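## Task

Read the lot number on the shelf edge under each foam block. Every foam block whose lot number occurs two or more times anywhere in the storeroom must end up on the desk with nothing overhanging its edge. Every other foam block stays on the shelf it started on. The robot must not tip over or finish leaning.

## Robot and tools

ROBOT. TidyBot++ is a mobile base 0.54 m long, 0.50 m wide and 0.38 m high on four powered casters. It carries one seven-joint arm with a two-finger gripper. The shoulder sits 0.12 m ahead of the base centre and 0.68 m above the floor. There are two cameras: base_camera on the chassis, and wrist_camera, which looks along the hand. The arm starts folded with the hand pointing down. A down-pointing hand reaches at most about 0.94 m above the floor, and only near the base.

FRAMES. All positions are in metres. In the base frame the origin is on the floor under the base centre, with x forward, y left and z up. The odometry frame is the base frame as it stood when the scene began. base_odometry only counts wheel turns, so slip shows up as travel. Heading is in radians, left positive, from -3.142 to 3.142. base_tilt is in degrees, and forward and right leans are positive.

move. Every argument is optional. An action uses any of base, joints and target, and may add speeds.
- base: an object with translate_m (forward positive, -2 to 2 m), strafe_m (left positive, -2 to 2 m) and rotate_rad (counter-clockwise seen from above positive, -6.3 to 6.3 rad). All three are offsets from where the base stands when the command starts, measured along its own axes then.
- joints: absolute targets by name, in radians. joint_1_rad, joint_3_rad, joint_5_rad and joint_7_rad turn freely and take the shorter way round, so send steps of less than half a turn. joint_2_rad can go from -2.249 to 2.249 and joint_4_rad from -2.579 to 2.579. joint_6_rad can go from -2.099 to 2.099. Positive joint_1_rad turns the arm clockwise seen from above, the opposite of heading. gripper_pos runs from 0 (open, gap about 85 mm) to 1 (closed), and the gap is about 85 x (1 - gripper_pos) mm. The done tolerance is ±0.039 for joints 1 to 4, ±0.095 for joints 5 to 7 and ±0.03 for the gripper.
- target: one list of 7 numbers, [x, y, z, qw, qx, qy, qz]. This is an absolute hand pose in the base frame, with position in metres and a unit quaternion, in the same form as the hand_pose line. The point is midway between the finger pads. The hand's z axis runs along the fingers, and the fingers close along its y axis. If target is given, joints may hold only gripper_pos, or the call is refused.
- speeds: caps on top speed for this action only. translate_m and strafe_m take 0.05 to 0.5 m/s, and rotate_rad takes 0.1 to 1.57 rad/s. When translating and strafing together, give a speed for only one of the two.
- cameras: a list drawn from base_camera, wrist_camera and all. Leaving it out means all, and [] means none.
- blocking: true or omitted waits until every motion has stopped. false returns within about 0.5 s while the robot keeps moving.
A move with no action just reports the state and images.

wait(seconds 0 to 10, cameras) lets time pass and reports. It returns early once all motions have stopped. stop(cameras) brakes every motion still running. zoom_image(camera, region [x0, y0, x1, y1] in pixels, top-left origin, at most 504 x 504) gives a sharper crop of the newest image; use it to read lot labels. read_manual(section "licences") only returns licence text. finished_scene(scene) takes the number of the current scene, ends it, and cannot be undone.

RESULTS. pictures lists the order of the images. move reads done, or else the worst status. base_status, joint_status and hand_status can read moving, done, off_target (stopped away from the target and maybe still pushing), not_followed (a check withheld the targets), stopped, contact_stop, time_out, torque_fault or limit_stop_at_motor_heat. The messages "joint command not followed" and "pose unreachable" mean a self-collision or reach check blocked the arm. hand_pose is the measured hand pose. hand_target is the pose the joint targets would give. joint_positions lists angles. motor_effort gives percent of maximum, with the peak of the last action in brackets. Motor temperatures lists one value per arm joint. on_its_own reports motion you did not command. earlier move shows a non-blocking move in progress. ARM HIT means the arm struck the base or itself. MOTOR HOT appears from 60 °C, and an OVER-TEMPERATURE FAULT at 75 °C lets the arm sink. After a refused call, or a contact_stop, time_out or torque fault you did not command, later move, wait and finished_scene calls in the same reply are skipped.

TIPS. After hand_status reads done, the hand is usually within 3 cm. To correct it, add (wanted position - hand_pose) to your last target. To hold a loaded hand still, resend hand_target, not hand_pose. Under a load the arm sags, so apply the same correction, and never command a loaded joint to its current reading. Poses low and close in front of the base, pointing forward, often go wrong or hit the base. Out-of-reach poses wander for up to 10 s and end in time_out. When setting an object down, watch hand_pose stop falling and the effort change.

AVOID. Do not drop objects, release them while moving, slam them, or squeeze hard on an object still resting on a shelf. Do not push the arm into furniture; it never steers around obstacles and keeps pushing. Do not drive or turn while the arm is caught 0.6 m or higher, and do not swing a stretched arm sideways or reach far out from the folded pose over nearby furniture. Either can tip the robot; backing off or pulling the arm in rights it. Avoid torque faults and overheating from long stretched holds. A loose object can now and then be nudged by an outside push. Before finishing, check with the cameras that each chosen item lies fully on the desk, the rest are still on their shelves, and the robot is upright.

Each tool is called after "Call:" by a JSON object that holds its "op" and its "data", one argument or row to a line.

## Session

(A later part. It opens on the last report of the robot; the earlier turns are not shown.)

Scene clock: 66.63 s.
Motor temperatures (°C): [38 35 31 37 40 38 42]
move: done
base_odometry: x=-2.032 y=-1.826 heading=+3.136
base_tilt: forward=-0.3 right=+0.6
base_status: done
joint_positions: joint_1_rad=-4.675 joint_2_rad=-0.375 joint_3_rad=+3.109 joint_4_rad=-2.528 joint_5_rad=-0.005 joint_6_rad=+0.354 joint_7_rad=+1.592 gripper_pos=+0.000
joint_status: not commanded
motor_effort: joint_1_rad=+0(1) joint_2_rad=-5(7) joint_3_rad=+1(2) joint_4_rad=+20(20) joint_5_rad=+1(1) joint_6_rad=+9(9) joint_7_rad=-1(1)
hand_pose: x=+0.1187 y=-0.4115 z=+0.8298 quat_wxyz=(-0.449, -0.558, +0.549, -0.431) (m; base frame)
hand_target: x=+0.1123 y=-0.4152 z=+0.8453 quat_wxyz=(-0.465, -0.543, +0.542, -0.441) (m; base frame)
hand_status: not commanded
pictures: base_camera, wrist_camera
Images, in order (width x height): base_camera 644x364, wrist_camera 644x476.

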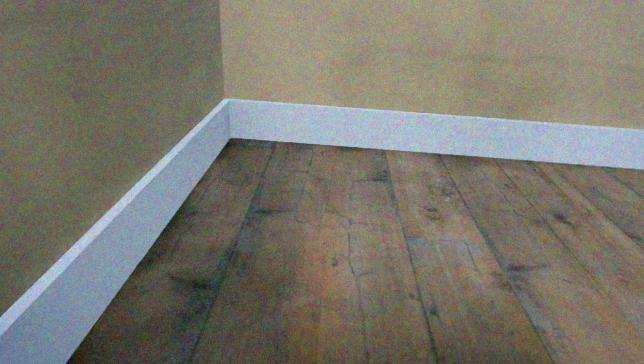

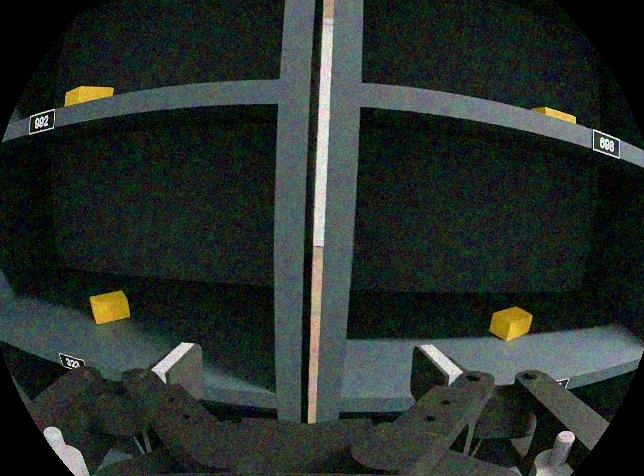

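Call:
{"op": "move", "data": {
  "base": {"translate_m":0.4}
}}

Call:
{"op": "zoom_image", "data": {
  "camera": "wrist_camera",
  "region": [130, 340, 330, 440]
}}

Call:
{"op": "zoom_image", "data": {
  "camera": "wrist_camera",
  "region": [100, 60, 300, 160]
}}

Scene clock: 71.10 s.
Motor temperatures (°C): [38 35 31 37 40 38 42]
move: time_out
base_odometry: x=-2.430 y=-1.824 heading=+3.134
base_tilt: forward=-0.4 right=+0.6
base_status: translate_m time_out (by the wheels' count: +0.398 of +0.400)
joint_positions: joint_1_rad=-4.674 joint_2_rad=-0.376 joint_3_rad=+3.107 joint_4_rad=-2.528 joint_5_rad=-0.005 joint_6_rad=+0.355 joint_7_rad=+1.592 gripper_pos=+0.000
joint_status: not commanded
motor_effort: joint_1_rad=-1(3) joint_2_rad=-5(11) joint_3_rad=+1(5) joint_4_rad=+20(21) joint_5_rad=+1(2) joint_6_rad=+8(9) joint_7_rad=+0(1)
hand_pose: x=+0.1191 y=-0.4112 z=+0.8307 quat_wxyz=(-0.449, -0.558, +0.548, -0.431) (m; base frame)
hand_target: x=+0.1123 y=-0.4152 z=+0.8453 quat_wxyz=(-0.465, -0.543, +0.542, -0.441) (m; base frame)
hand_status: not commanded
pictures: base_camera, wrist_camera
Images, in order (width x height): base_camera 644x364, wrist_camera 644x476.

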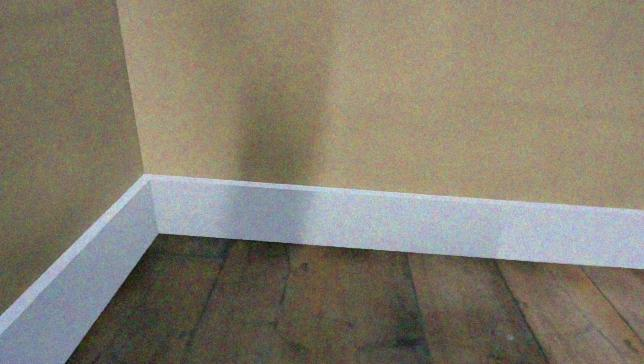

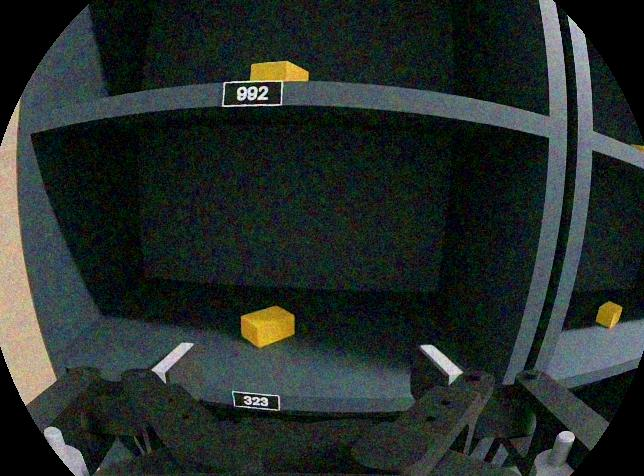

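Scaled by 2.520.

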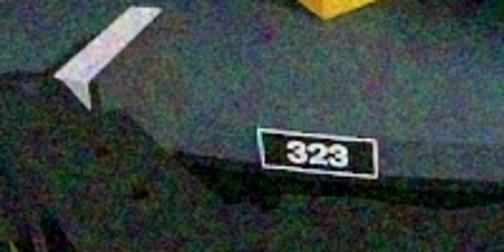

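Scaled by 2.520.

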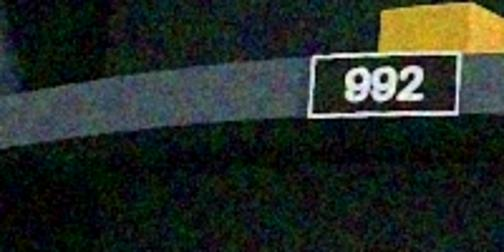

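Call:
{"op": "move", "data": {
  "joints": {"joint_1_rad":0},
  "base": {"strafe_m":-0.06},
  "cameras": []
}}

Call:
{"op": "move", "data": {
  "base": {"translate_m":-1.9}
}}

Call:
{"op": "move", "data": {
  "base": {"translate_m":-1.75}
}}

Scene clock: 74.47 s.
Motor temperatures (°C): [38 35 31 37 40 38 42]
move: done
base_odometry: x=-2.430 y=-1.764 heading=+3.135
base_tilt: forward=-0.3 right=+0.6
base_status: done
joint_positions: joint_1_rad=-6.264 joint_2_rad=-0.375 joint_3_rad=+3.107 joint_4_rad=-2.528 joint_5_rad=-0.005 joint_6_rad=+0.355 joint_7_rad=+1.592 gripper_pos=+0.000
joint_status: all done
motor_effort: joint_1_rad=+0(2) joint_2_rad=-5(7) joint_3_rad=+1(1) joint_4_rad=+19(21) joint_5_rad=+1(1) joint_6_rad=+9(9) joint_7_rad=+0(1)
hand_pose: x=+0.5304 y=+0.0083 z=+0.8301 quat_wxyz=(-0.006, -0.783, -0.015, -0.622) (m; base frame)
hand_target: x=+0.5340 y=+0.0137 z=+0.8453 quat_wxyz=(-0.002, -0.768, -0.020, -0.641) (m; base frame)
hand_status: not commanded
pictures: none
No camera images: "cameras" was empty.

Scene clock: 79.63 s.
Motor temperatures (°C): [38 35 31 37 40 38 42]
move: done
base_odometry: x=-0.530 y=-1.777 heading=+3.135
base_tilt: forward=-0.4 right=+0.6
base_status: done
joint_positions: joint_1_rad=-6.265 joint_2_rad=-0.375 joint_3_rad=+3.107 joint_4_rad=-2.528 joint_5_rad=-0.005 joint_6_rad=+0.355 joint_7_rad=+1.592 gripper_pos=+0.000
joint_status: not commanded
motor_effort: joint_1_rad=-1(1) joint_2_rad=-5(8) joint_3_rad=+1(1) joint_4_rad=+19(21) joint_5_rad=+1(1) joint_6_rad=+9(9) joint_7_rad=+0(1)
hand_pose: x=+0.5304 y=+0.0084 z=+0.8301 quat_wxyz=(-0.006, -0.783, -0.015, -0.622) (m; base frame)
hand_target: x=+0.5340 y=+0.0137 z=+0.8453 quat_wxyz=(-0.002, -0.768, -0.020, -0.641) (m; base frame)
hand_status: not commanded
pictures: base_camera, wrist_camera
Images, in order (width x height): base_camera 644x364, wrist_camera 644x476.

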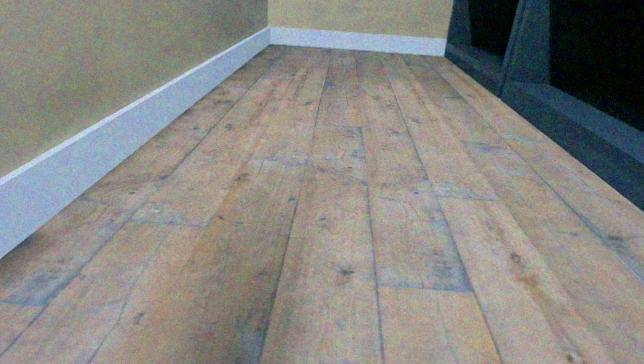

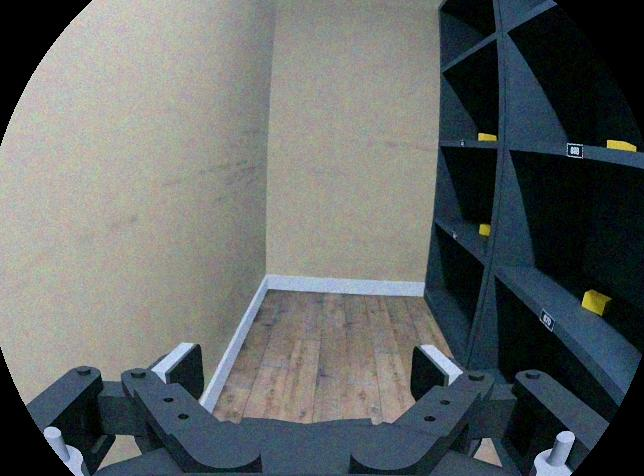

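Scene clock: 84.50 s.
Motor temperatures (°C): [38 35 31 37 40 38 42]
move: done
base_odometry: x=+1.220 y=-1.788 heading=+3.135
base_tilt: forward=-0.3 right=+0.6
base_status: done
joint_positions: joint_1_rad=-6.265 joint_2_rad=-0.375 joint_3_rad=+3.107 joint_4_rad=-2.528 joint_5_rad=-0.005 joint_6_rad=+0.355 joint_7_rad=+1.592 gripper_pos=+0.000
joint_status: not commanded
motor_effort: joint_1_rad=+0(1) joint_2_rad=-6(8) joint_3_rad=+1(1) joint_4_rad=+19(21) joint_5_rad=+1(1) joint_6_rad=+8(9) joint_7_rad=+0(1)
hand_pose: x=+0.5304 y=+0.0084 z=+0.8302 quat_wxyz=(-0.006, -0.783, -0.015, -0.622) (m; base frame)
hand_target: x=+0.5340 y=+0.0137 z=+0.8453 quat_wxyz=(-0.002, -0.768, -0.020, -0.641) (m; base frame)
hand_status: not commanded
pictures: base_camera, wrist_camera
Images, in order (width x height): base_camera 644x364, wrist_camera 644x476.

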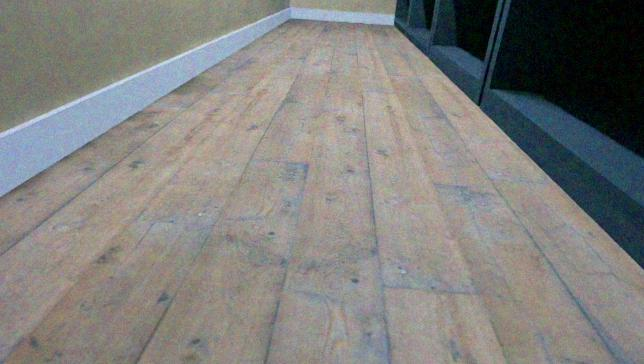

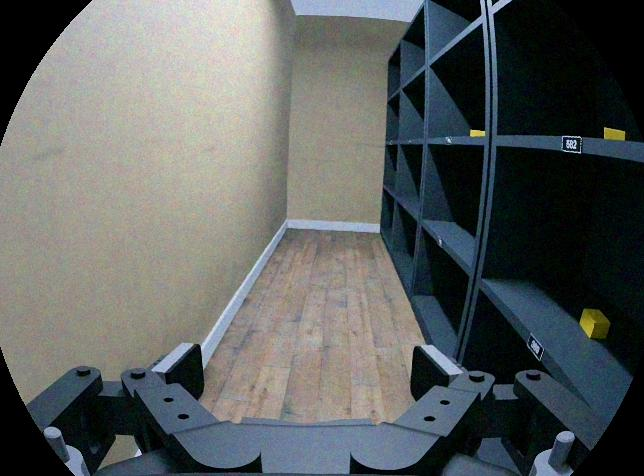

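Call:
{"op": "move", "data": {
  "joints": {"joint_6_rad":-0.9},
  "base": {"translate_m":-0.2},
  "cameras": []
}}

Call:
{"op": "move", "data": {
  "base": {"strafe_m":-1.95},
  "cameras": ["base_camera"]
}}

Call:
{"op": "move", "data": {
  "base": {"translate_m":1.95},
  "joints": {"joint_6_rad":0.4}
}}

Call:
{"op": "move", "data": {
  "base": {"translate_m":0.7}
}}

Scene clock: 88.70 s.
Motor temperatures (°C): [38 35 30 37 40 38 42]
move: time_out
base_odometry: x=+1.382 y=-1.789 heading=+3.139
base_tilt: forward=-0.4 right=+0.6
base_status: translate_m time_out (by the wheels' count: -0.161 of -0.200)
joint_positions: joint_1_rad=-6.268 joint_2_rad=-0.376 joint_3_rad=+3.108 joint_4_rad=-2.525 joint_5_rad=-0.005 joint_6_rad=-0.853 joint_7_rad=+1.592 gripper_pos=+0.000
joint_status: all done
motor_effort: joint_1_rad=-1(2) joint_2_rad=-2(14) joint_3_rad=+1(5) joint_4_rad=+15(28) joint_5_rad=+1(2) joint_6_rad=+2(11) joint_7_rad=+0(1)
hand_pose: x=+0.2708 y=+0.0039 z=+0.5930 quat_wxyz=(-0.004, -0.997, -0.017, -0.070) (m; base frame)
hand_target: x=+0.2561 y=+0.0052 z=+0.5910 quat_wxyz=(-0.003, -0.999, -0.023, -0.045) (m; base frame)
hand_status: not commanded
pictures: none
No camera images: "cameras" was empty.

not run: a stop that you did not command came earlier in this reply.

not run: a stop that you did not command came earlier in this reply.

not run: a stop that you did not command came earlier in this reply.

Call:
{"op": "move", "data": {
  "base": {"translate_m":0.05},
  "cameras": []
}}

Call:
{"op": "move", "data": {
  "base": {"strafe_m":-1.95},
  "cameras": ["base_camera"]
}}

Call:
{"op": "move", "data": {
  "base": {"translate_m":1.95},
  "joints": {"joint_6_rad":0.4}
}}

Call:
{"op": "move", "data": {
  "base": {"translate_m":0.8}
}}

Scene clock: 89.90 s.
Motor temperatures (°C): [38 35 30 37 40 38 42]
move: done
base_odometry: x=+1.332 y=-1.789 heading=+3.139
base_tilt: forward=-0.4 right=+0.6
base_status: done
joint_positions: joint_1_rad=-6.268 joint_2_rad=-0.375 joint_3_rad=+3.108 joint_4_rad=-2.525 joint_5_rad=-0.005 joint_6_rad=-0.855 joint_7_rad=+1.592 gripper_pos=+0.000
joint_status: not commanded
motor_effort: joint_1_rad=-1(1) joint_2_rad=-1(3) joint_3_rad=+1(1) joint_4_rad=+16(17) joint_5_rad=+1(1) joint_6_rad=+2(3) joint_7_rad=+0(1)
hand_pose: x=+0.2701 y=+0.0039 z=+0.5927 quat_wxyz=(-0.004, -0.998, -0.017, -0.068) (m; base frame)
hand_target: x=+0.2561 y=+0.0052 z=+0.5910 quat_wxyz=(-0.003, -0.999, -0.023, -0.045) (m; base frame)
hand_status: not commanded
pictures: none
No camera images: "cameras" was empty.

Scene clock: 95.17 s.
Motor temperatures (°C): [38 35 30 37 40 38 42]
move: done
base_odometry: x=+1.338 y=+0.161 heading=+3.138
base_tilt: forward=-0.4 right=+0.6
base_status: done
joint_positions: joint_1_rad=-6.268 joint_2_rad=-0.375 joint_3_rad=+3.108 joint_4_rad=-2.525 joint_5_rad=-0.005 joint_6_rad=-0.855 joint_7_rad=+1.592 gripper_pos=+0.000
joint_status: not commanded
motor_effort: joint_1_rad=-1(1) joint_2_rad=-1(2) joint_3_rad=+1(2) joint_4_rad=+15(16) joint_5_rad=+1(1) joint_6_rad=+2(2) joint_7_rad=+0(1)
hand_pose: x=+0.2701 y=+0.0039 z=+0.5927 quat_wxyz=(-0.004, -0.998, -0.017, -0.068) (m; base frame)
hand_target: x=+0.2561 y=+0.0052 z=+0.5910 quat_wxyz=(-0.003, -0.999, -0.023, -0.045) (m; base frame)
hand_status: not commanded
pictures: base_camera
Images, in order (width x height): base_camera 644x364.

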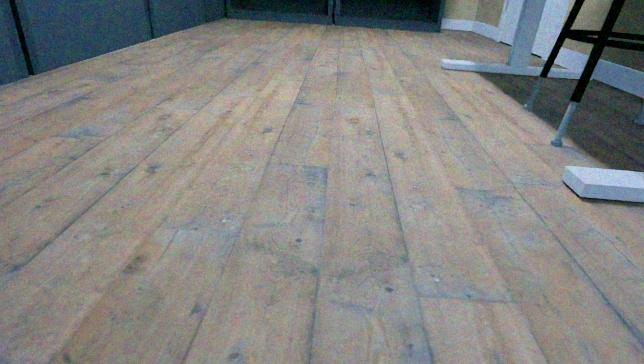

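Scene clock: 100.43 s.
Motor temperatures (°C): [38 35 30 37 40 38 42]
move: done
base_odometry: x=-0.613 y=+0.167 heading=+3.138
base_tilt: forward=-0.3 right=+0.6
base_status: done
joint_positions: joint_1_rad=-6.268 joint_2_rad=-0.375 joint_3_rad=+3.108 joint_4_rad=-2.522 joint_5_rad=-0.005 joint_6_rad=+0.347 joint_7_rad=+1.592 gripper_pos=+0.000
joint_status: all done
motor_effort: joint_1_rad=+0(1) joint_2_rad=-5(8) joint_3_rad=+1(1) joint_4_rad=+19(21) joint_5_rad=+1(1) joint_6_rad=+9(9) joint_7_rad=+0(1)
hand_pose: x=+0.5311 y=+0.0092 z=+0.8310 quat_wxyz=(-0.006, -0.783, -0.016, -0.622) (m; base frame)
hand_target: x=+0.5340 y=+0.0137 z=+0.8452 quat_wxyz=(-0.002, -0.768, -0.020, -0.641) (m; base frame)
hand_status: not commanded
pictures: base_camera, wrist_camera
Images, in order (width x height): base_camera 644x364, wrist_camera 644x476.

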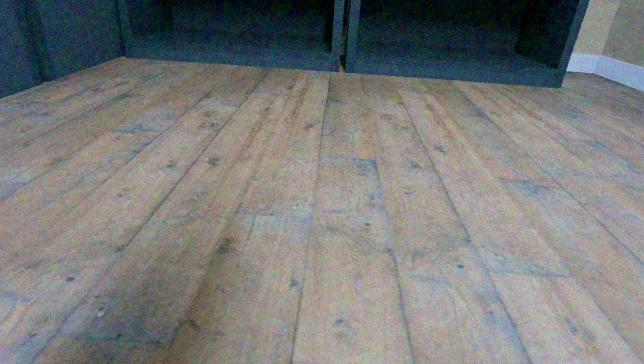

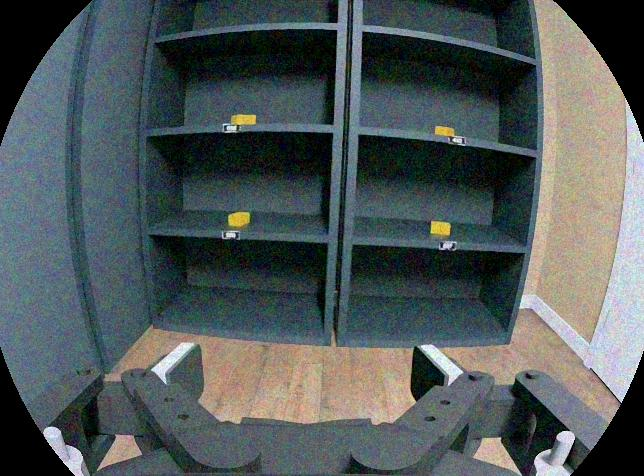

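Scene clock: 103.40 s.
Motor temperatures (°C): [38 35 30 37 40 38 42]
move: done
base_odometry: x=-1.413 y=+0.171 heading=+3.137
base_tilt: forward=-0.3 right=+0.6
base_status: done
joint_positions: joint_1_rad=-6.268 joint_2_rad=-0.376 joint_3_rad=+3.108 joint_4_rad=-2.522 joint_5_rad=-0.005 joint_6_rad=+0.348 joint_7_rad=+1.592 gripper_pos=+0.000
joint_status: not commanded
motor_effort: joint_1_rad=+0(1) joint_2_rad=-5(8) joint_3_rad=+1(1) joint_4_rad=+19(21) joint_5_rad=+1(1) joint_6_rad=+8(9) joint_7_rad=-1(1)
hand_pose: x=+0.5311 y=+0.0092 z=+0.8315 quat_wxyz=(-0.006, -0.783, -0.016, -0.622) (m; base frame)
hand_target: x=+0.5340 y=+0.0137 z=+0.8452 quat_wxyz=(-0.002, -0.768, -0.020, -0.641) (m; base frame)
hand_status: not commanded
pictures: base_camera, wrist_camera
Images, in order (width x height): base_camera 644x364, wrist_camera 644x476.

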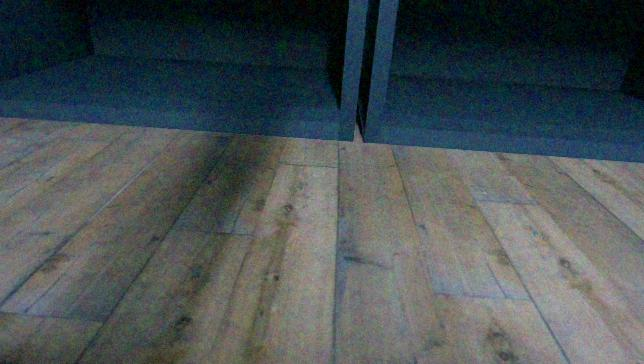

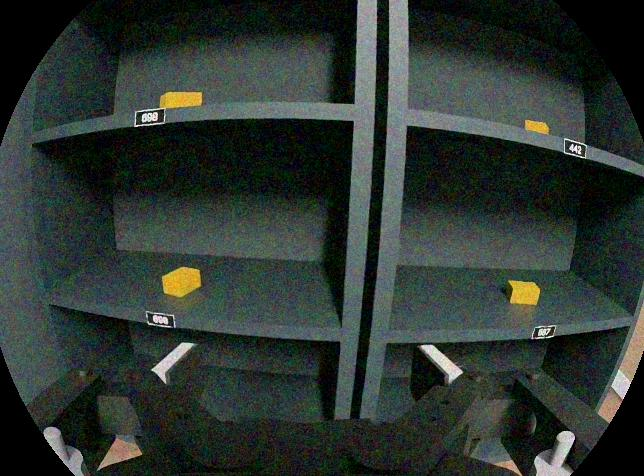

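Call:
{"op": "zoom_image", "data": {
  "camera": "wrist_camera",
  "region": [125, 95, 185, 140]
}}

Call:
{"op": "zoom_image", "data": {
  "camera": "wrist_camera",
  "region": [135, 300, 195, 345]
}}

Call:
{"op": "zoom_image", "data": {
  "camera": "wrist_camera",
  "region": [515, 310, 575, 355]
}}

Call:
{"op": "zoom_image", "data": {
  "camera": "wrist_camera",
  "region": [545, 125, 605, 170]
}}

Scaled by 8.400.

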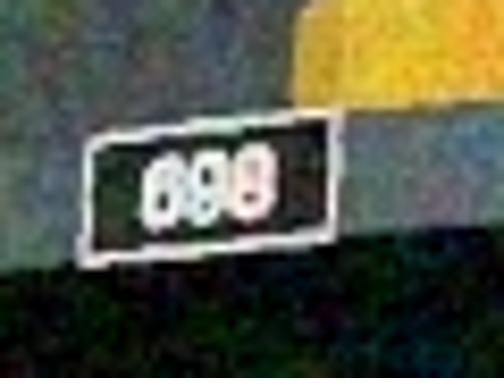

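Scaled by 8.400.

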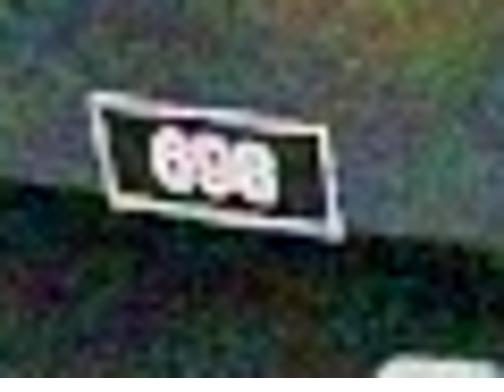

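Scaled by 8.400.

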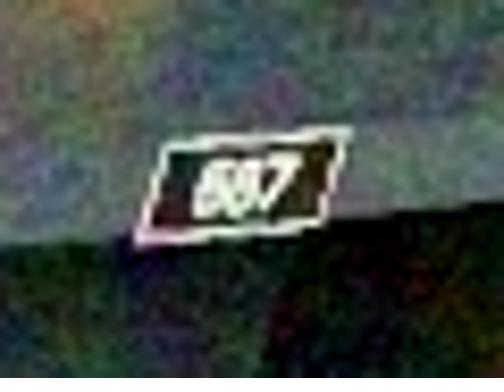

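Scaled by 8.400.

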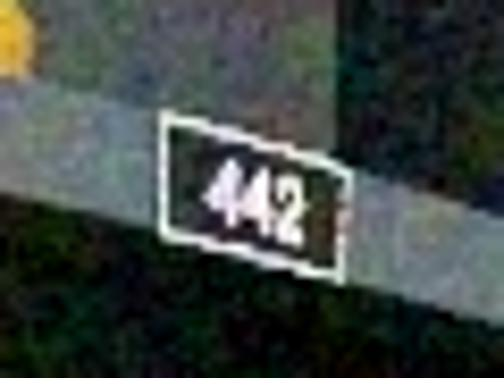

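Call:
{"op": "move", "data": {
  "base": {"translate_m":0.3,"strafe_m":0.4}
}}

Call:
{"op": "zoom_image", "data": {
  "camera": "wrist_camera",
  "region": [230, 40, 390, 160]
}}

Call:
{"op": "zoom_image", "data": {
  "camera": "wrist_camera",
  "region": [230, 280, 390, 400]
}}

Scene clock: 106.20 s.
Motor temperatures (°C): [38 35 30 37 40 38 42]
move: done
base_odometry: x=-1.715 y=-0.228 heading=+3.137
base_tilt: forward=-0.4 right=+0.6
base_status: done
joint_positions: joint_1_rad=-6.269 joint_2_rad=-0.375 joint_3_rad=+3.108 joint_4_rad=-2.522 joint_5_rad=-0.005 joint_6_rad=+0.349 joint_7_rad=+1.592 gripper_pos=+0.000
joint_status: not commanded
motor_effort: joint_1_rad=-1(1) joint_2_rad=-5(7) joint_3_rad=+1(2) joint_4_rad=+20(21) joint_5_rad=+1(1) joint_6_rad=+9(9) joint_7_rad=+0(1)
hand_pose: x=+0.5312 y=+0.0093 z=+0.8315 quat_wxyz=(-0.005, -0.783, -0.016, -0.622) (m; base frame)
hand_target: x=+0.5340 y=+0.0137 z=+0.8452 quat_wxyz=(-0.002, -0.768, -0.020, -0.641) (m; base frame)
hand_status: not commanded
pictures: base_camera, wrist_camera
Images, in order (width x height): base_camera 644x364, wrist_camera 644x476.

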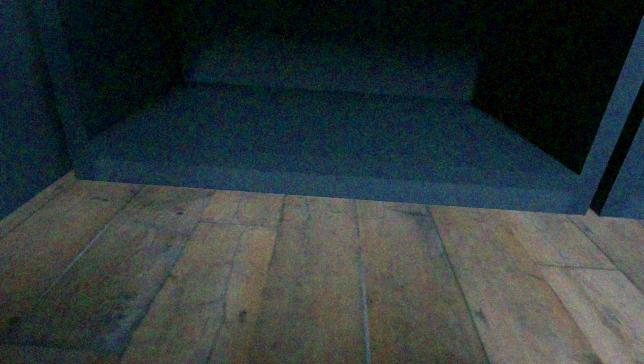

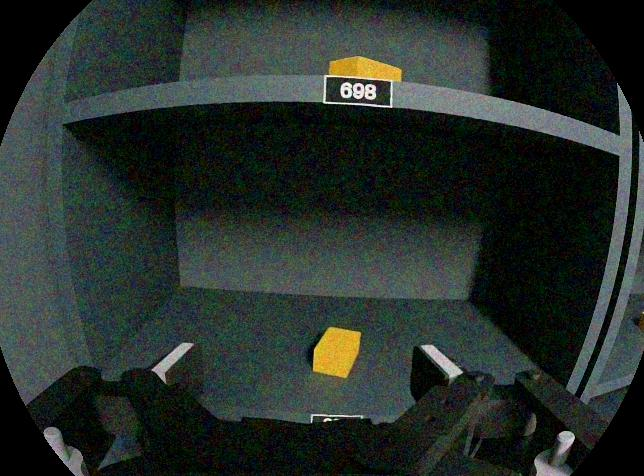

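Scaled by 3.150.

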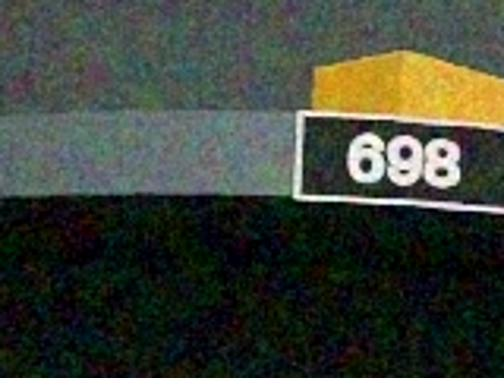

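Scaled by 3.150.

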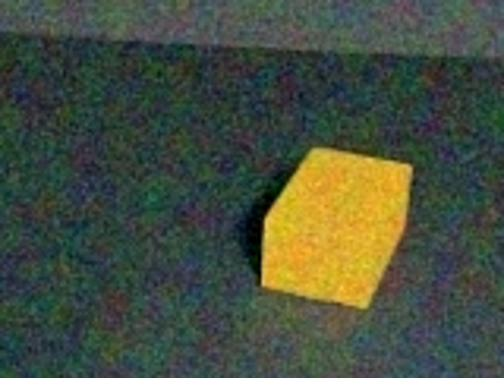

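Call:
{"op": "move", "data": {
  "target": [0.86, 0.04, 0.68, 0.100, 0.866, -0.192, 0.451]
}}

Call:
{"op": "zoom_image", "data": {
  "camera": "wrist_camera",
  "region": [180, 100, 500, 476]
}}

Scene clock: 110.00 s.
Motor temperatures (°C): [38 35 30 37 40 38 42]
move: done
base_odometry: x=-1.715 y=-0.228 heading=+3.137
base_tilt: forward=-0.3 right=+0.6
base_status: not commanded
joint_positions: joint_1_rad=-6.380 joint_2_rad=+0.659 joint_3_rad=+2.870 joint_4_rad=-1.440 joint_5_rad=-1.664 joint_6_rad=+0.691 joint_7_rad=+2.983 gripper_pos=+0.000
joint_status: not commanded
motor_effort: joint_1_rad=+0(1) joint_2_rad=-40(42) joint_3_rad=-2(2) joint_4_rad=+19(21) joint_5_rad=+5(6) joint_6_rad=+1(9) joint_7_rad=+0(1)
hand_pose: x=+0.8698 y=+0.0313 z=+0.7011 quat_wxyz=(-0.092, -0.855, +0.180, -0.477) (m; base frame)
hand_target: x=+0.8600 y=+0.0400 z=+0.6801 quat_wxyz=(-0.100, -0.866, +0.192, -0.451) (m; base frame)
hand_status: done (0.025 m and 3.7 deg from the pose sent, 0.363 m and 34.2 deg at the start)
pictures: base_camera, wrist_camera
Images, in order (width x height): base_camera 644x364, wrist_camera 644x476.

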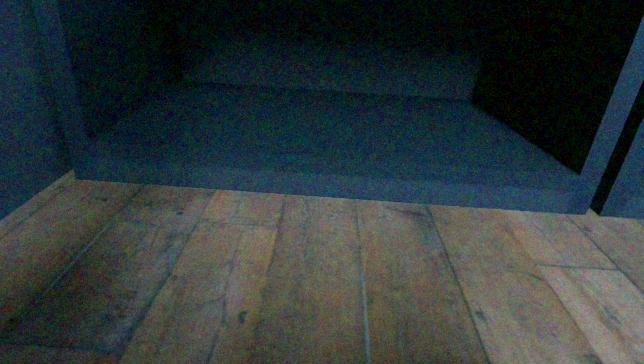

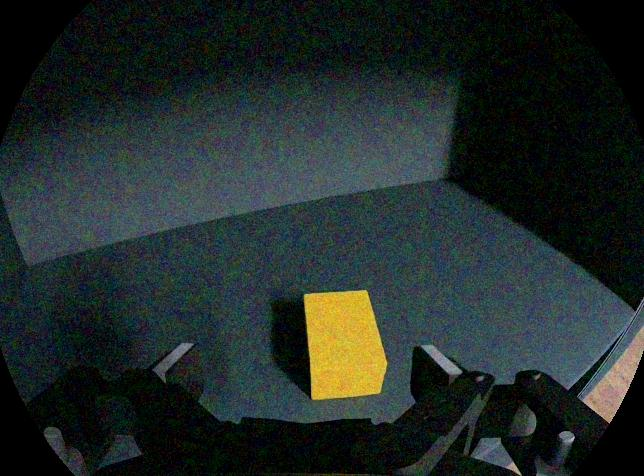

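Scaled by 1.340.

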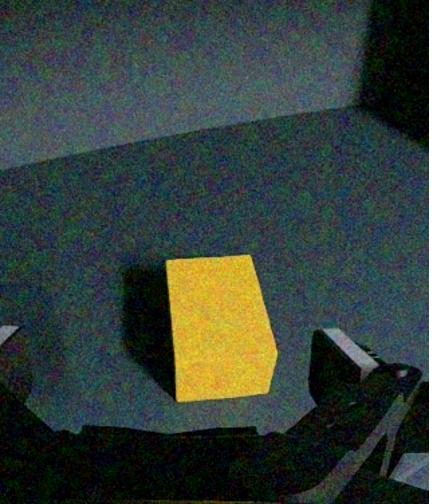

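Call:
{"op": "move", "data": {
  "target": [0.9, 0.003, 0.615, 0.100, 0.866, -0.192, 0.451]
}}

Scene clock: 111.77 s.
Motor temperatures (°C): [38 35 30 37 40 38 42]
move: done
base_odometry: x=-1.715 y=-0.228 heading=+3.137
base_tilt: forward=-0.3 right=+0.6
base_status: not commanded
joint_positions: joint_1_rad=-6.382 joint_2_rad=+0.799 joint_3_rad=+2.963 joint_4_rad=-1.385 joint_5_rad=-1.665 joint_6_rad=+0.649 joint_7_rad=+2.965 gripper_pos=+0.000
joint_status: not commanded
motor_effort: joint_1_rad=-1(2) joint_2_rad=-43(46) joint_3_rad=-1(2) joint_4_rad=+17(19) joint_5_rad=+5(6) joint_6_rad=+2(2) joint_7_rad=+0(1)
hand_pose: x=+0.8904 y=-0.0086 z=+0.6210 quat_wxyz=(-0.120, -0.865, +0.194, -0.446) (m; base frame)
hand_target: x=+0.9000 y=+0.0030 z=+0.6150 quat_wxyz=(-0.100, -0.866, +0.192, -0.451) (m; base frame)
hand_status: done (0.016 m and 2.4 deg from the pose sent, 0.096 m and 3.7 deg at the start)
pictures: base_camera, wrist_camera
Images, in order (width x height): base_camera 644x364, wrist_camera 644x476.

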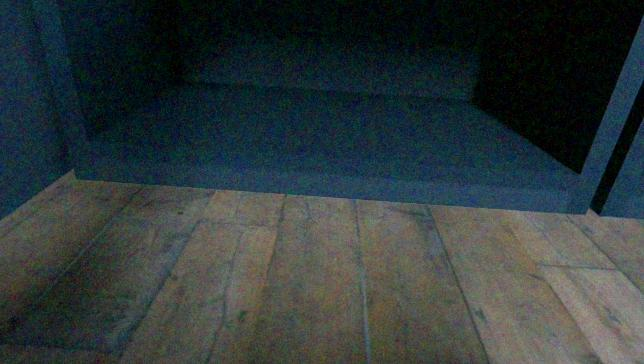

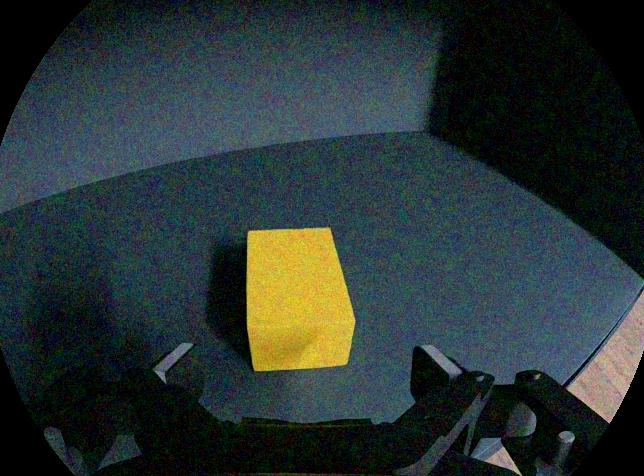

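Call:
{"op": "move", "data": {
  "target": [0.99, -0.038, 0.557, 0.100, 0.866, -0.192, 0.451],
  "cameras": ["wrist_camera"]
}}

Scene clock: 113.97 s.
Motor temperatures (°C): [38 35 30 37 40 38 42]
move: off_target
base_odometry: x=-1.715 y=-0.228 heading=+3.137
base_tilt: forward=-0.3 right=+0.6
base_status: not commanded
joint_positions: joint_1_rad=-6.095 joint_2_rad=+0.987 joint_3_rad=+2.476 joint_4_rad=-1.063 joint_5_rad=-1.326 joint_6_rad=+0.709 joint_7_rad=+2.965 gripper_pos=+0.000
joint_status: not commanded
motor_effort: joint_1_rad=+0(3) joint_2_rad=-47(48) joint_3_rad=-7(8) joint_4_rad=+17(19) joint_5_rad=+6(6) joint_6_rad=+0(2) joint_7_rad=+0(1)
hand_pose: x=+0.9984 y=-0.0393 z=+0.6906 quat_wxyz=(-0.033, -0.814, +0.231, -0.532) (m; base frame)
hand_target: x=+1.0016 y=-0.0609 z=+0.6819 quat_wxyz=(-0.066, -0.808, +0.230, -0.539) (m; base frame)
hand_status: off_target (0.134 m and 14.2 deg from the pose sent, 0.122 m and 2.4 deg at the start)
pictures: wrist_camera
Images, in order (width x height): wrist_camera 644x476.

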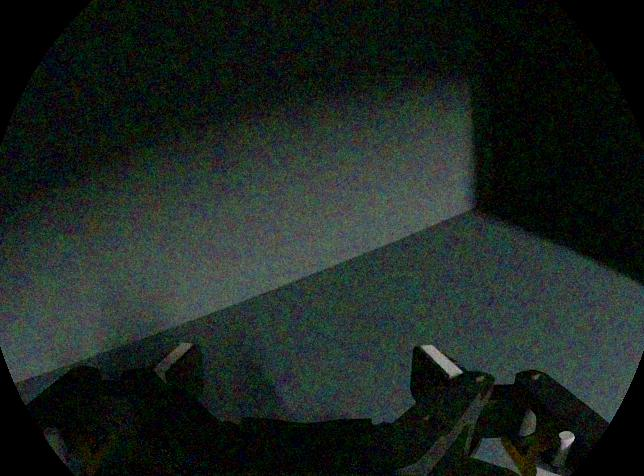

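Call:
{"op": "move", "data": {
  "target": [0.9, 0.003, 0.615, 0.100, 0.866, -0.192, 0.451],
  "cameras": []
}}

Call:
{"op": "move", "data": {
  "target": [0.88, 0.005, 0.557, 0.100, 0.866, -0.192, 0.451],
  "cameras": ["wrist_camera"]
}}

Scene clock: 115.80 s.
Motor temperatures (°C): [38 35 30 37 40 38 42]
move: off_target
base_odometry: x=-1.715 y=-0.228 heading=+3.137
base_tilt: forward=-0.3 right=+0.6
base_status: not commanded
joint_positions: joint_1_rad=-6.201 joint_2_rad=+0.765 joint_3_rad=+2.651 joint_4_rad=-1.350 joint_5_rad=-1.357 joint_6_rad=+0.709 joint_7_rad=+2.875 gripper_pos=+0.000
joint_status: not commanded
motor_effort: joint_1_rad=-1(2) joint_2_rad=-41(48) joint_3_rad=-5(8) joint_4_rad=+18(19) joint_5_rad=+6(6) joint_6_rad=+2(2) joint_7_rad=+0(1)
hand_pose: x=+0.9255 y=+0.0072 z=+0.7203 quat_wxyz=(-0.072, -0.827, +0.169, -0.532) (m; base frame)
hand_target: x=+0.9083 y=-0.0011 z=+0.6869 quat_wxyz=(-0.070, -0.835, +0.212, -0.503) (m; base frame)
hand_status: off_target (0.108 m and 11.1 deg from the pose sent, 0.131 m and 14.2 deg at the start)
pictures: none
No camera images: "cameras" was empty.

Scene clock: 117.63 s.
Motor temperatures (°C): [38 35 30 37 40 38 42]
move: done
base_odometry: x=-1.715 y=-0.228 heading=+3.137
base_tilt: forward=-0.3 right=+0.6
base_status: not commanded
joint_positions: joint_1_rad=-6.540 joint_2_rad=+0.826 joint_3_rad=+3.243 joint_4_rad=-1.468 joint_5_rad=-1.431 joint_6_rad=+0.501 joint_7_rad=+2.639 gripper_pos=+0.000
joint_status: not commanded
motor_effort: joint_1_rad=+0(1) joint_2_rad=-42(44) joint_3_rad=+3(5) joint_4_rad=+17(19) joint_5_rad=+4(6) joint_6_rad=+4(5) joint_7_rad=+0(1)
hand_pose: x=+0.8990 y=-0.0070 z=+0.6065 quat_wxyz=(-0.128, -0.849, +0.160, -0.488) (m; base frame)
hand_target: x=+0.8800 y=+0.0050 z=+0.5570 quat_wxyz=(-0.100, -0.866, +0.192, -0.451) (m; base frame)
hand_status: done (0.054 m and 6.7 deg from the pose sent, 0.169 m and 11.1 deg at the start)
pictures: wrist_camera
Images, in order (width x height): wrist_camera 644x476.

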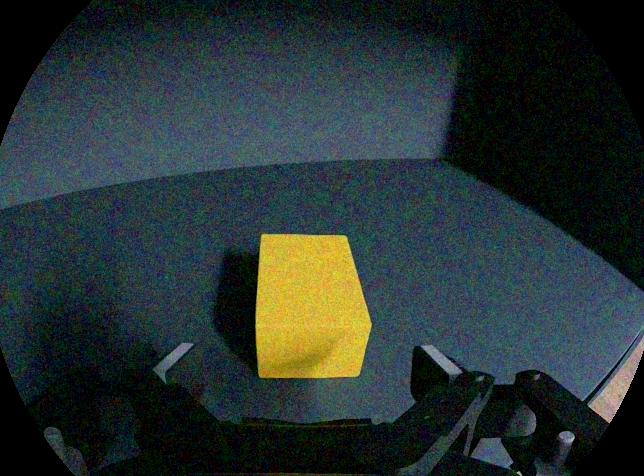

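Call:
{"op": "move", "data": {
  "target": [0.87, 0.005, 0.525, 0.100, 0.866, -0.192, 0.451],
  "cameras": ["wrist_camera"]
}}

Scene clock: 120.23 s.
Motor temperatures (°C): [38 35 30 37 40 38 42]
move: done
base_odometry: x=-1.715 y=-0.228 heading=+3.137
base_tilt: forward=-0.3 right=+0.6
base_status: not commanded
joint_positions: joint_1_rad=-6.925 joint_2_rad=+0.998 joint_3_rad=+3.937 joint_4_rad=-1.534 joint_5_rad=-0.534 joint_6_rad=+0.073 joint_7_rad=+1.209 gripper_pos=+0.000
joint_status: not commanded
motor_effort: joint_1_rad=+0(1) joint_2_rad=-40(43) joint_3_rad=+13(13) joint_4_rad=+12(17) joint_5_rad=+1(4) joint_6_rad=+7(8) joint_7_rad=+0(1)
hand_pose: x=+0.8940 y=+0.0095 z=+0.5652 quat_wxyz=(-0.072, -0.844, +0.205, -0.490) (m; base frame)
hand_target: x=+0.8700 y=+0.0050 z=+0.5250 quat_wxyz=(-0.100, -0.866, +0.192, -0.451) (m; base frame)
hand_status: done (0.047 m and 6.2 deg from the pose sent, 0.087 m and 6.7 deg at the start)
pictures: wrist_camera
Images, in order (width x height): wrist_camera 644x476.

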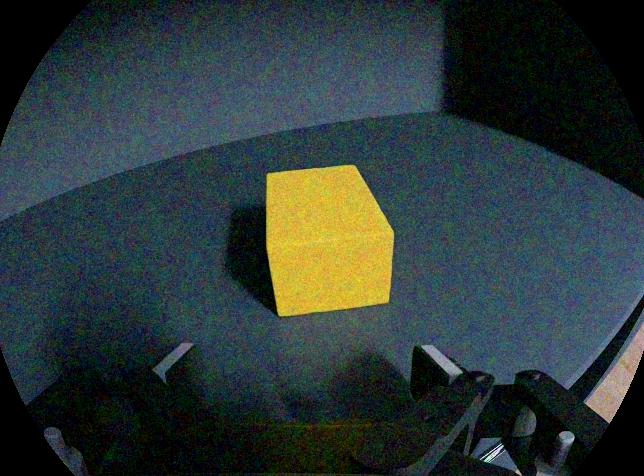

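Call:
{"op": "move", "data": {
  "base": {"translate_m":0.1,"strafe_m":-0.06},
  "speeds": {"translate_m":0.1},
  "cameras": ["wrist_camera"]
}}

Scene clock: 122.43 s.
Motor temperatures (°C): [38 35 30 37 40 38 42]
move: done
base_odometry: x=-1.815 y=-0.168 heading=+3.137
base_tilt: forward=-0.3 right=+0.6
base_status: done
joint_positions: joint_1_rad=-6.933 joint_2_rad=+1.001 joint_3_rad=+3.941 joint_4_rad=-1.537 joint_5_rad=-0.533 joint_6_rad=+0.070 joint_7_rad=+1.206 gripper_pos=+0.000
joint_status: not commanded
motor_effort: joint_1_rad=-1(3) joint_2_rad=-40(42) joint_3_rad=+13(14) joint_4_rad=+12(14) joint_5_rad=+1(1) joint_6_rad=+7(8) joint_7_rad=+0(1)
hand_pose: x=+0.8923 y=+0.0129 z=+0.5632 quat_wxyz=(-0.073, -0.845, +0.202, -0.489) (m; base frame)
hand_target: x=+0.8700 y=+0.0050 z=+0.5250 quat_wxyz=(-0.100, -0.866, +0.192, -0.451) (m; base frame)
hand_status: not commanded
pictures: wrist_camera
Images, in order (width x height): wrist_camera 644x476.

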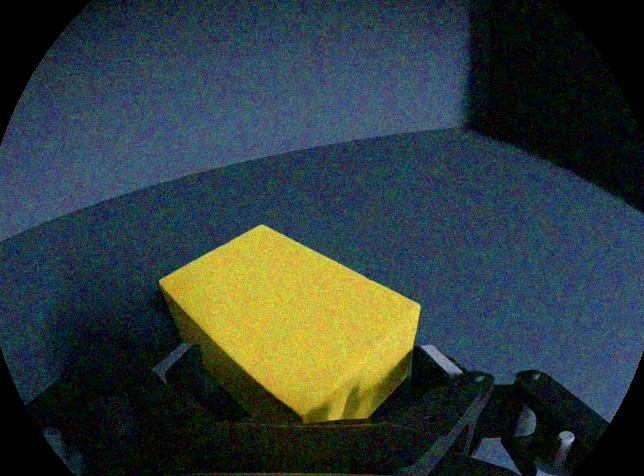

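Call:
{"op": "move", "data": {
  "joints": {"gripper_pos":0.3},
  "cameras": ["wrist_camera"]
}}

Scene clock: 123.33 s.
Motor temperatures (°C): [38 36 30 37 40 38 42]
move: done
base_odometry: x=-1.815 y=-0.168 heading=+3.137
base_tilt: forward=-0.3 right=+0.6
base_status: not commanded
joint_positions: joint_1_rad=-6.933 joint_2_rad=+1.001 joint_3_rad=+3.941 joint_4_rad=-1.537 joint_5_rad=-0.533 joint_6_rad=+0.070 joint_7_rad=+1.206 gripper_pos=+0.300
joint_status: all done
motor_effort: joint_1_rad=-1(1) joint_2_rad=-40(40) joint_3_rad=+13(13) joint_4_rad=+12(13) joint_5_rad=+1(1) joint_6_rad=+7(8) joint_7_rad=+0(1)
hand_pose: x=+0.8923 y=+0.0128 z=+0.5632 quat_wxyz=(-0.073, -0.846, +0.202, -0.489) (m; base frame)
hand_target: x=+0.8700 y=+0.0050 z=+0.5250 quat_wxyz=(-0.100, -0.866, +0.192, -0.451) (m; base frame)
hand_status: not commanded
pictures: wrist_camera
Images, in order (width x height): wrist_camera 644x476.

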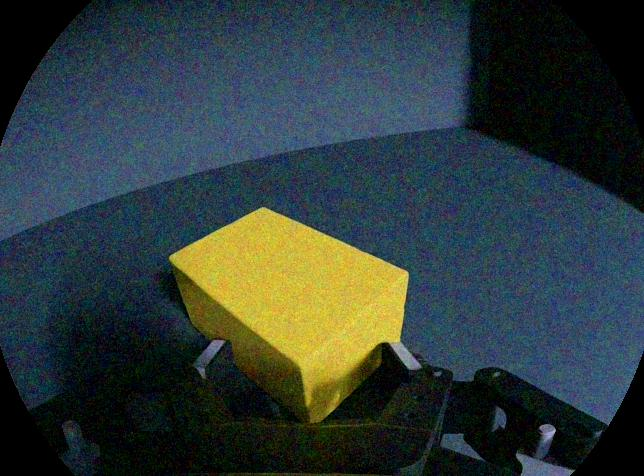

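Call:
{"op": "move", "data": {
  "joints": {"gripper_pos":0},
  "cameras": []
}}

Call:
{"op": "move", "data": {
  "base": {"translate_m":-0.2,"strafe_m":0.06},
  "cameras": ["wrist_camera"]
}}

Call:
{"op": "move", "data": {
  "target": [0.82, -0.05, 0.68, 0, 0.866, 0, 0.5],
  "cameras": ["wrist_camera"]
}}

Scene clock: 124.40 s.
Motor temperatures (°C): [38 36 30 37 40 38 42]
move: done
base_odometry: x=-1.815 y=-0.168 heading=+3.137
base_tilt: forward=-0.3 right=+0.6
base_status: not commanded
joint_positions: joint_1_rad=-6.933 joint_2_rad=+1.001 joint_3_rad=+3.941 joint_4_rad=-1.537 joint_5_rad=-0.532 joint_6_rad=+0.070 joint_7_rad=+1.206 gripper_pos=+0.000
joint_status: all done
motor_effort: joint_1_rad=+0(1) joint_2_rad=-39(40) joint_3_rad=+13(13) joint_4_rad=+12(13) joint_5_rad=+0(1) joint_6_rad=+7(8) joint_7_rad=+0(0)
hand_pose: x=+0.8923 y=+0.0128 z=+0.5632 quat_wxyz=(-0.073, -0.846, +0.202, -0.489) (m; base frame)
hand_target: x=+0.8700 y=+0.0050 z=+0.5250 quat_wxyz=(-0.100, -0.866, +0.192, -0.451) (m; base frame)
hand_status: not commanded
pictures: none
No camera images: "cameras" was empty.

Scene clock: 126.07 s.
Motor temperatures (°C): [38 36 30 37 40 38 42]
move: done
base_odometry: x=-1.615 y=-0.229 heading=+3.137
base_tilt: forward=-0.3 right=+0.6
base_status: done
joint_positions: joint_1_rad=-6.940 joint_2_rad=+1.004 joint_3_rad=+3.943 joint_4_rad=-1.542 joint_5_rad=-0.532 joint_6_rad=+0.067 joint_7_rad=+1.206 gripper_pos=+0.000
joint_status: not commanded
motor_effort: joint_1_rad=+0(3) joint_2_rad=-39(42) joint_3_rad=+13(14) joint_4_rad=+12(14) joint_5_rad=+1(1) joint_6_rad=+7(8) joint_7_rad=+0(1)
hand_pose: x=+0.8896 y=+0.0153 z=+0.5591 quat_wxyz=(-0.075, -0.848, +0.200, -0.485) (m; base frame)
hand_target: x=+0.8700 y=+0.0050 z=+0.5250 quat_wxyz=(-0.100, -0.866, +0.192, -0.451) (m; base frame)
hand_status: not commanded
pictures: wrist_camera
Images, in order (width x height): wrist_camera 644x476.

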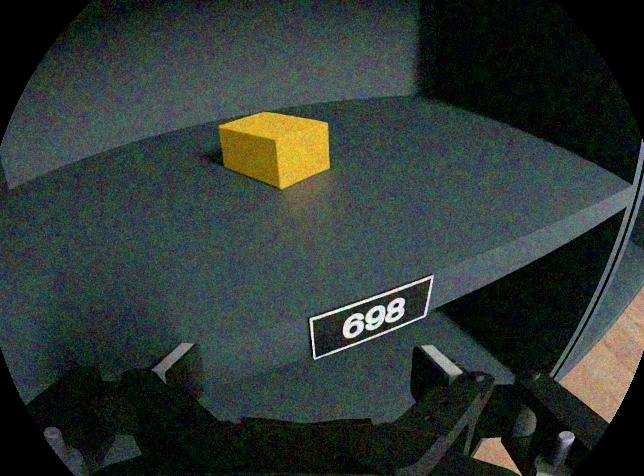

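Scene clock: 128.33 s.
Motor temperatures (°C): [38 36 30 37 40 38 42]
move: done
base_odometry: x=-1.615 y=-0.229 heading=+3.137
base_tilt: forward=-0.3 right=+0.6
base_status: not commanded
joint_positions: joint_1_rad=-6.064 joint_2_rad=+0.515 joint_3_rad=+2.986 joint_4_rad=-1.778 joint_5_rad=+0.084 joint_6_rad=+0.165 joint_7_rad=+1.491 gripper_pos=+0.000
joint_status: not commanded
motor_effort: joint_1_rad=-1(2) joint_2_rad=-33(41) joint_3_rad=-2(13) joint_4_rad=+18(18) joint_5_rad=+1(1) joint_6_rad=+8(8) joint_7_rad=+0(1)
hand_pose: x=+0.8228 y=-0.0527 z=+0.6804 quat_wxyz=(+0.019, -0.871, +0.050, -0.488) (m; base frame)
hand_target: x=+0.8200 y=-0.0500 z=+0.6800 quat_wxyz=(+0.000, -0.866, +0.000, -0.500) (m; base frame)
hand_status: done (0.004 m and 6.3 deg from the pose sent, 0.154 m and 24.7 deg at the start)
pictures: wrist_camera
Images, in order (width x height): wrist_camera 644x476.

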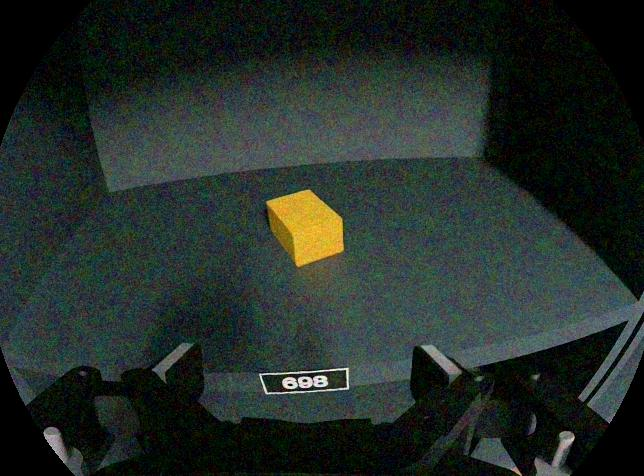

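Call:
{"op": "move", "data": {
  "target": [0.84, -0.2, 0.58, -0.112, 0.860, 0.215, 0.448],
  "cameras": ["wrist_camera"]
}}

Scene clock: 131.50 s.
Motor temperatures (°C): [38 36 30 37 40 38 42]
move: done
base_odometry: x=-1.615 y=-0.229 heading=+3.137
base_tilt: forward=-0.3 right=+0.6
base_status: not commanded
joint_positions: joint_1_rad=-5.309 joint_2_rad=+1.082 joint_3_rad=+2.224 joint_4_rad=-1.263 joint_5_rad=-0.032 joint_6_rad=-0.452 joint_7_rad=+2.764 gripper_pos=+0.000
joint_status: not commanded
motor_effort: joint_1_rad=+0(3) joint_2_rad=-41(42) joint_3_rad=-15(16) joint_4_rad=+12(18) joint_5_rad=-2(2) joint_6_rad=+3(8) joint_7_rad=+0(1)
hand_pose: x=+0.8448 y=-0.2125 z=+0.5893 quat_wxyz=(+0.071, -0.863, -0.221, -0.448) (m; base frame)
hand_target: x=+0.8400 y=-0.2000 z=+0.5800 quat_wxyz=(+0.112, -0.860, -0.215, -0.448) (m; base frame)
hand_status: done (0.016 m and 4.8 deg from the pose sent, 0.179 m and 32.7 deg at the start)
pictures: wrist_camera
Images, in order (width x height): wrist_camera 644x476.

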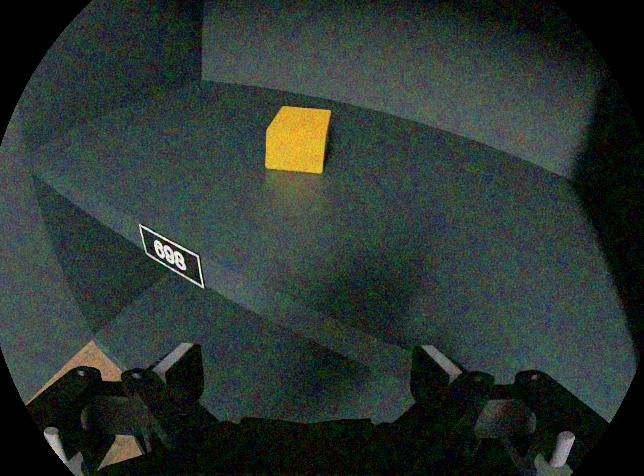

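Call:
{"op": "move", "data": {
  "target": [0.84, -0.2, 0.556, -0.112, 0.860, 0.215, 0.448],
  "base": {"translate_m":0.2,"strafe_m":0.11},
  "cameras": ["wrist_camera"]
}}

Scene clock: 133.37 s.
Motor temperatures (°C): [38 36 30 37 40 38 42]
move: done
base_odometry: x=-1.815 y=-0.338 heading=+3.138
base_tilt: forward=-0.3 right=+0.6
base_status: done
joint_positions: joint_1_rad=-5.299 joint_2_rad=+1.144 joint_3_rad=+2.187 joint_4_rad=-1.263 joint_5_rad=-0.033 joint_6_rad=-0.452 joint_7_rad=+2.765 gripper_pos=+0.000
joint_status: not commanded
motor_effort: joint_1_rad=+0(4) joint_2_rad=-41(43) joint_3_rad=-16(18) joint_4_rad=+11(12) joint_5_rad=-2(3) joint_6_rad=+2(3) joint_7_rad=+0(1)
hand_pose: x=+0.8452 y=-0.2003 z=+0.5705 quat_wxyz=(+0.103, -0.861, -0.209, -0.452) (m; base frame)
hand_target: x=+0.8400 y=-0.2000 z=+0.5560 quat_wxyz=(+0.112, -0.860, -0.215, -0.448) (m; base frame)
hand_status: done (0.015 m and 1.3 deg from the pose sent, 0.036 m and 4.8 deg at the start)
pictures: wrist_camera
Images, in order (width x height): wrist_camera 644x476.

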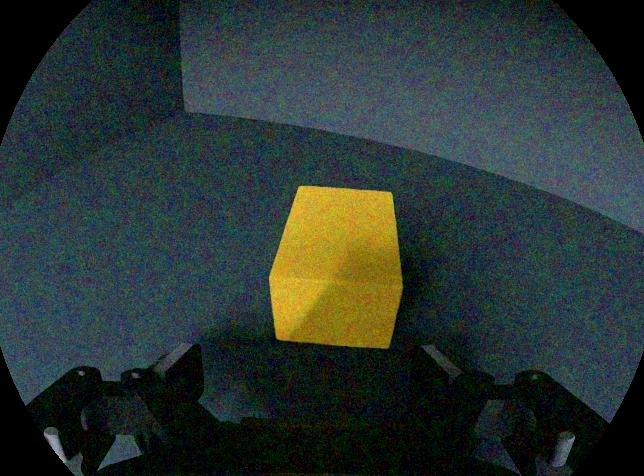

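Call:
{"op": "move", "data": {
  "base": {"strafe_m":-0.019},
  "cameras": ["wrist_camera"]
}}

Scene clock: 134.27 s.
Motor temperatures (°C): [38 36 30 37 40 38 42]
move: done
base_odometry: x=-1.815 y=-0.319 heading=+3.139
base_tilt: forward=-0.3 right=+0.6
base_status: done
joint_positions: joint_1_rad=-5.292 joint_2_rad=+1.144 joint_3_rad=+2.187 joint_4_rad=-1.263 joint_5_rad=-0.033 joint_6_rad=-0.452 joint_7_rad=+2.765 gripper_pos=+0.000
joint_status: not commanded
motor_effort: joint_1_rad=+0(3) joint_2_rad=-41(42) joint_3_rad=-16(17) joint_4_rad=+11(13) joint_5_rad=-2(3) joint_6_rad=+3(4) joint_7_rad=+0(1)
hand_pose: x=+0.8440 y=-0.2048 z=+0.5707 quat_wxyz=(+0.102, -0.862, -0.206, -0.453) (m; base frame)
hand_target: x=+0.8400 y=-0.2000 z=+0.5560 quat_wxyz=(+0.112, -0.860, -0.215, -0.448) (m; base frame)
hand_status: not commanded
pictures: wrist_camera
Images, in order (width x height): wrist_camera 644x476.

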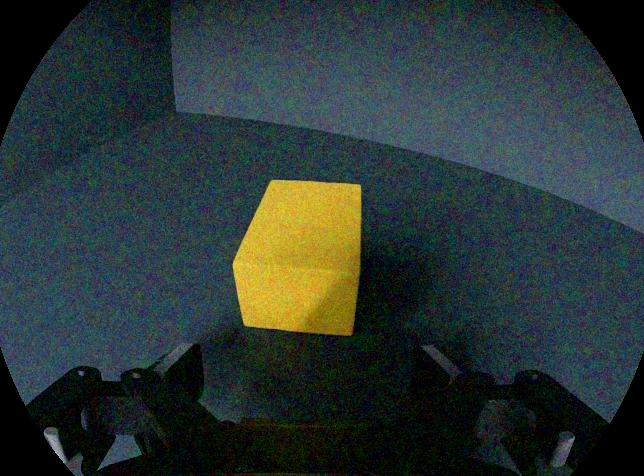

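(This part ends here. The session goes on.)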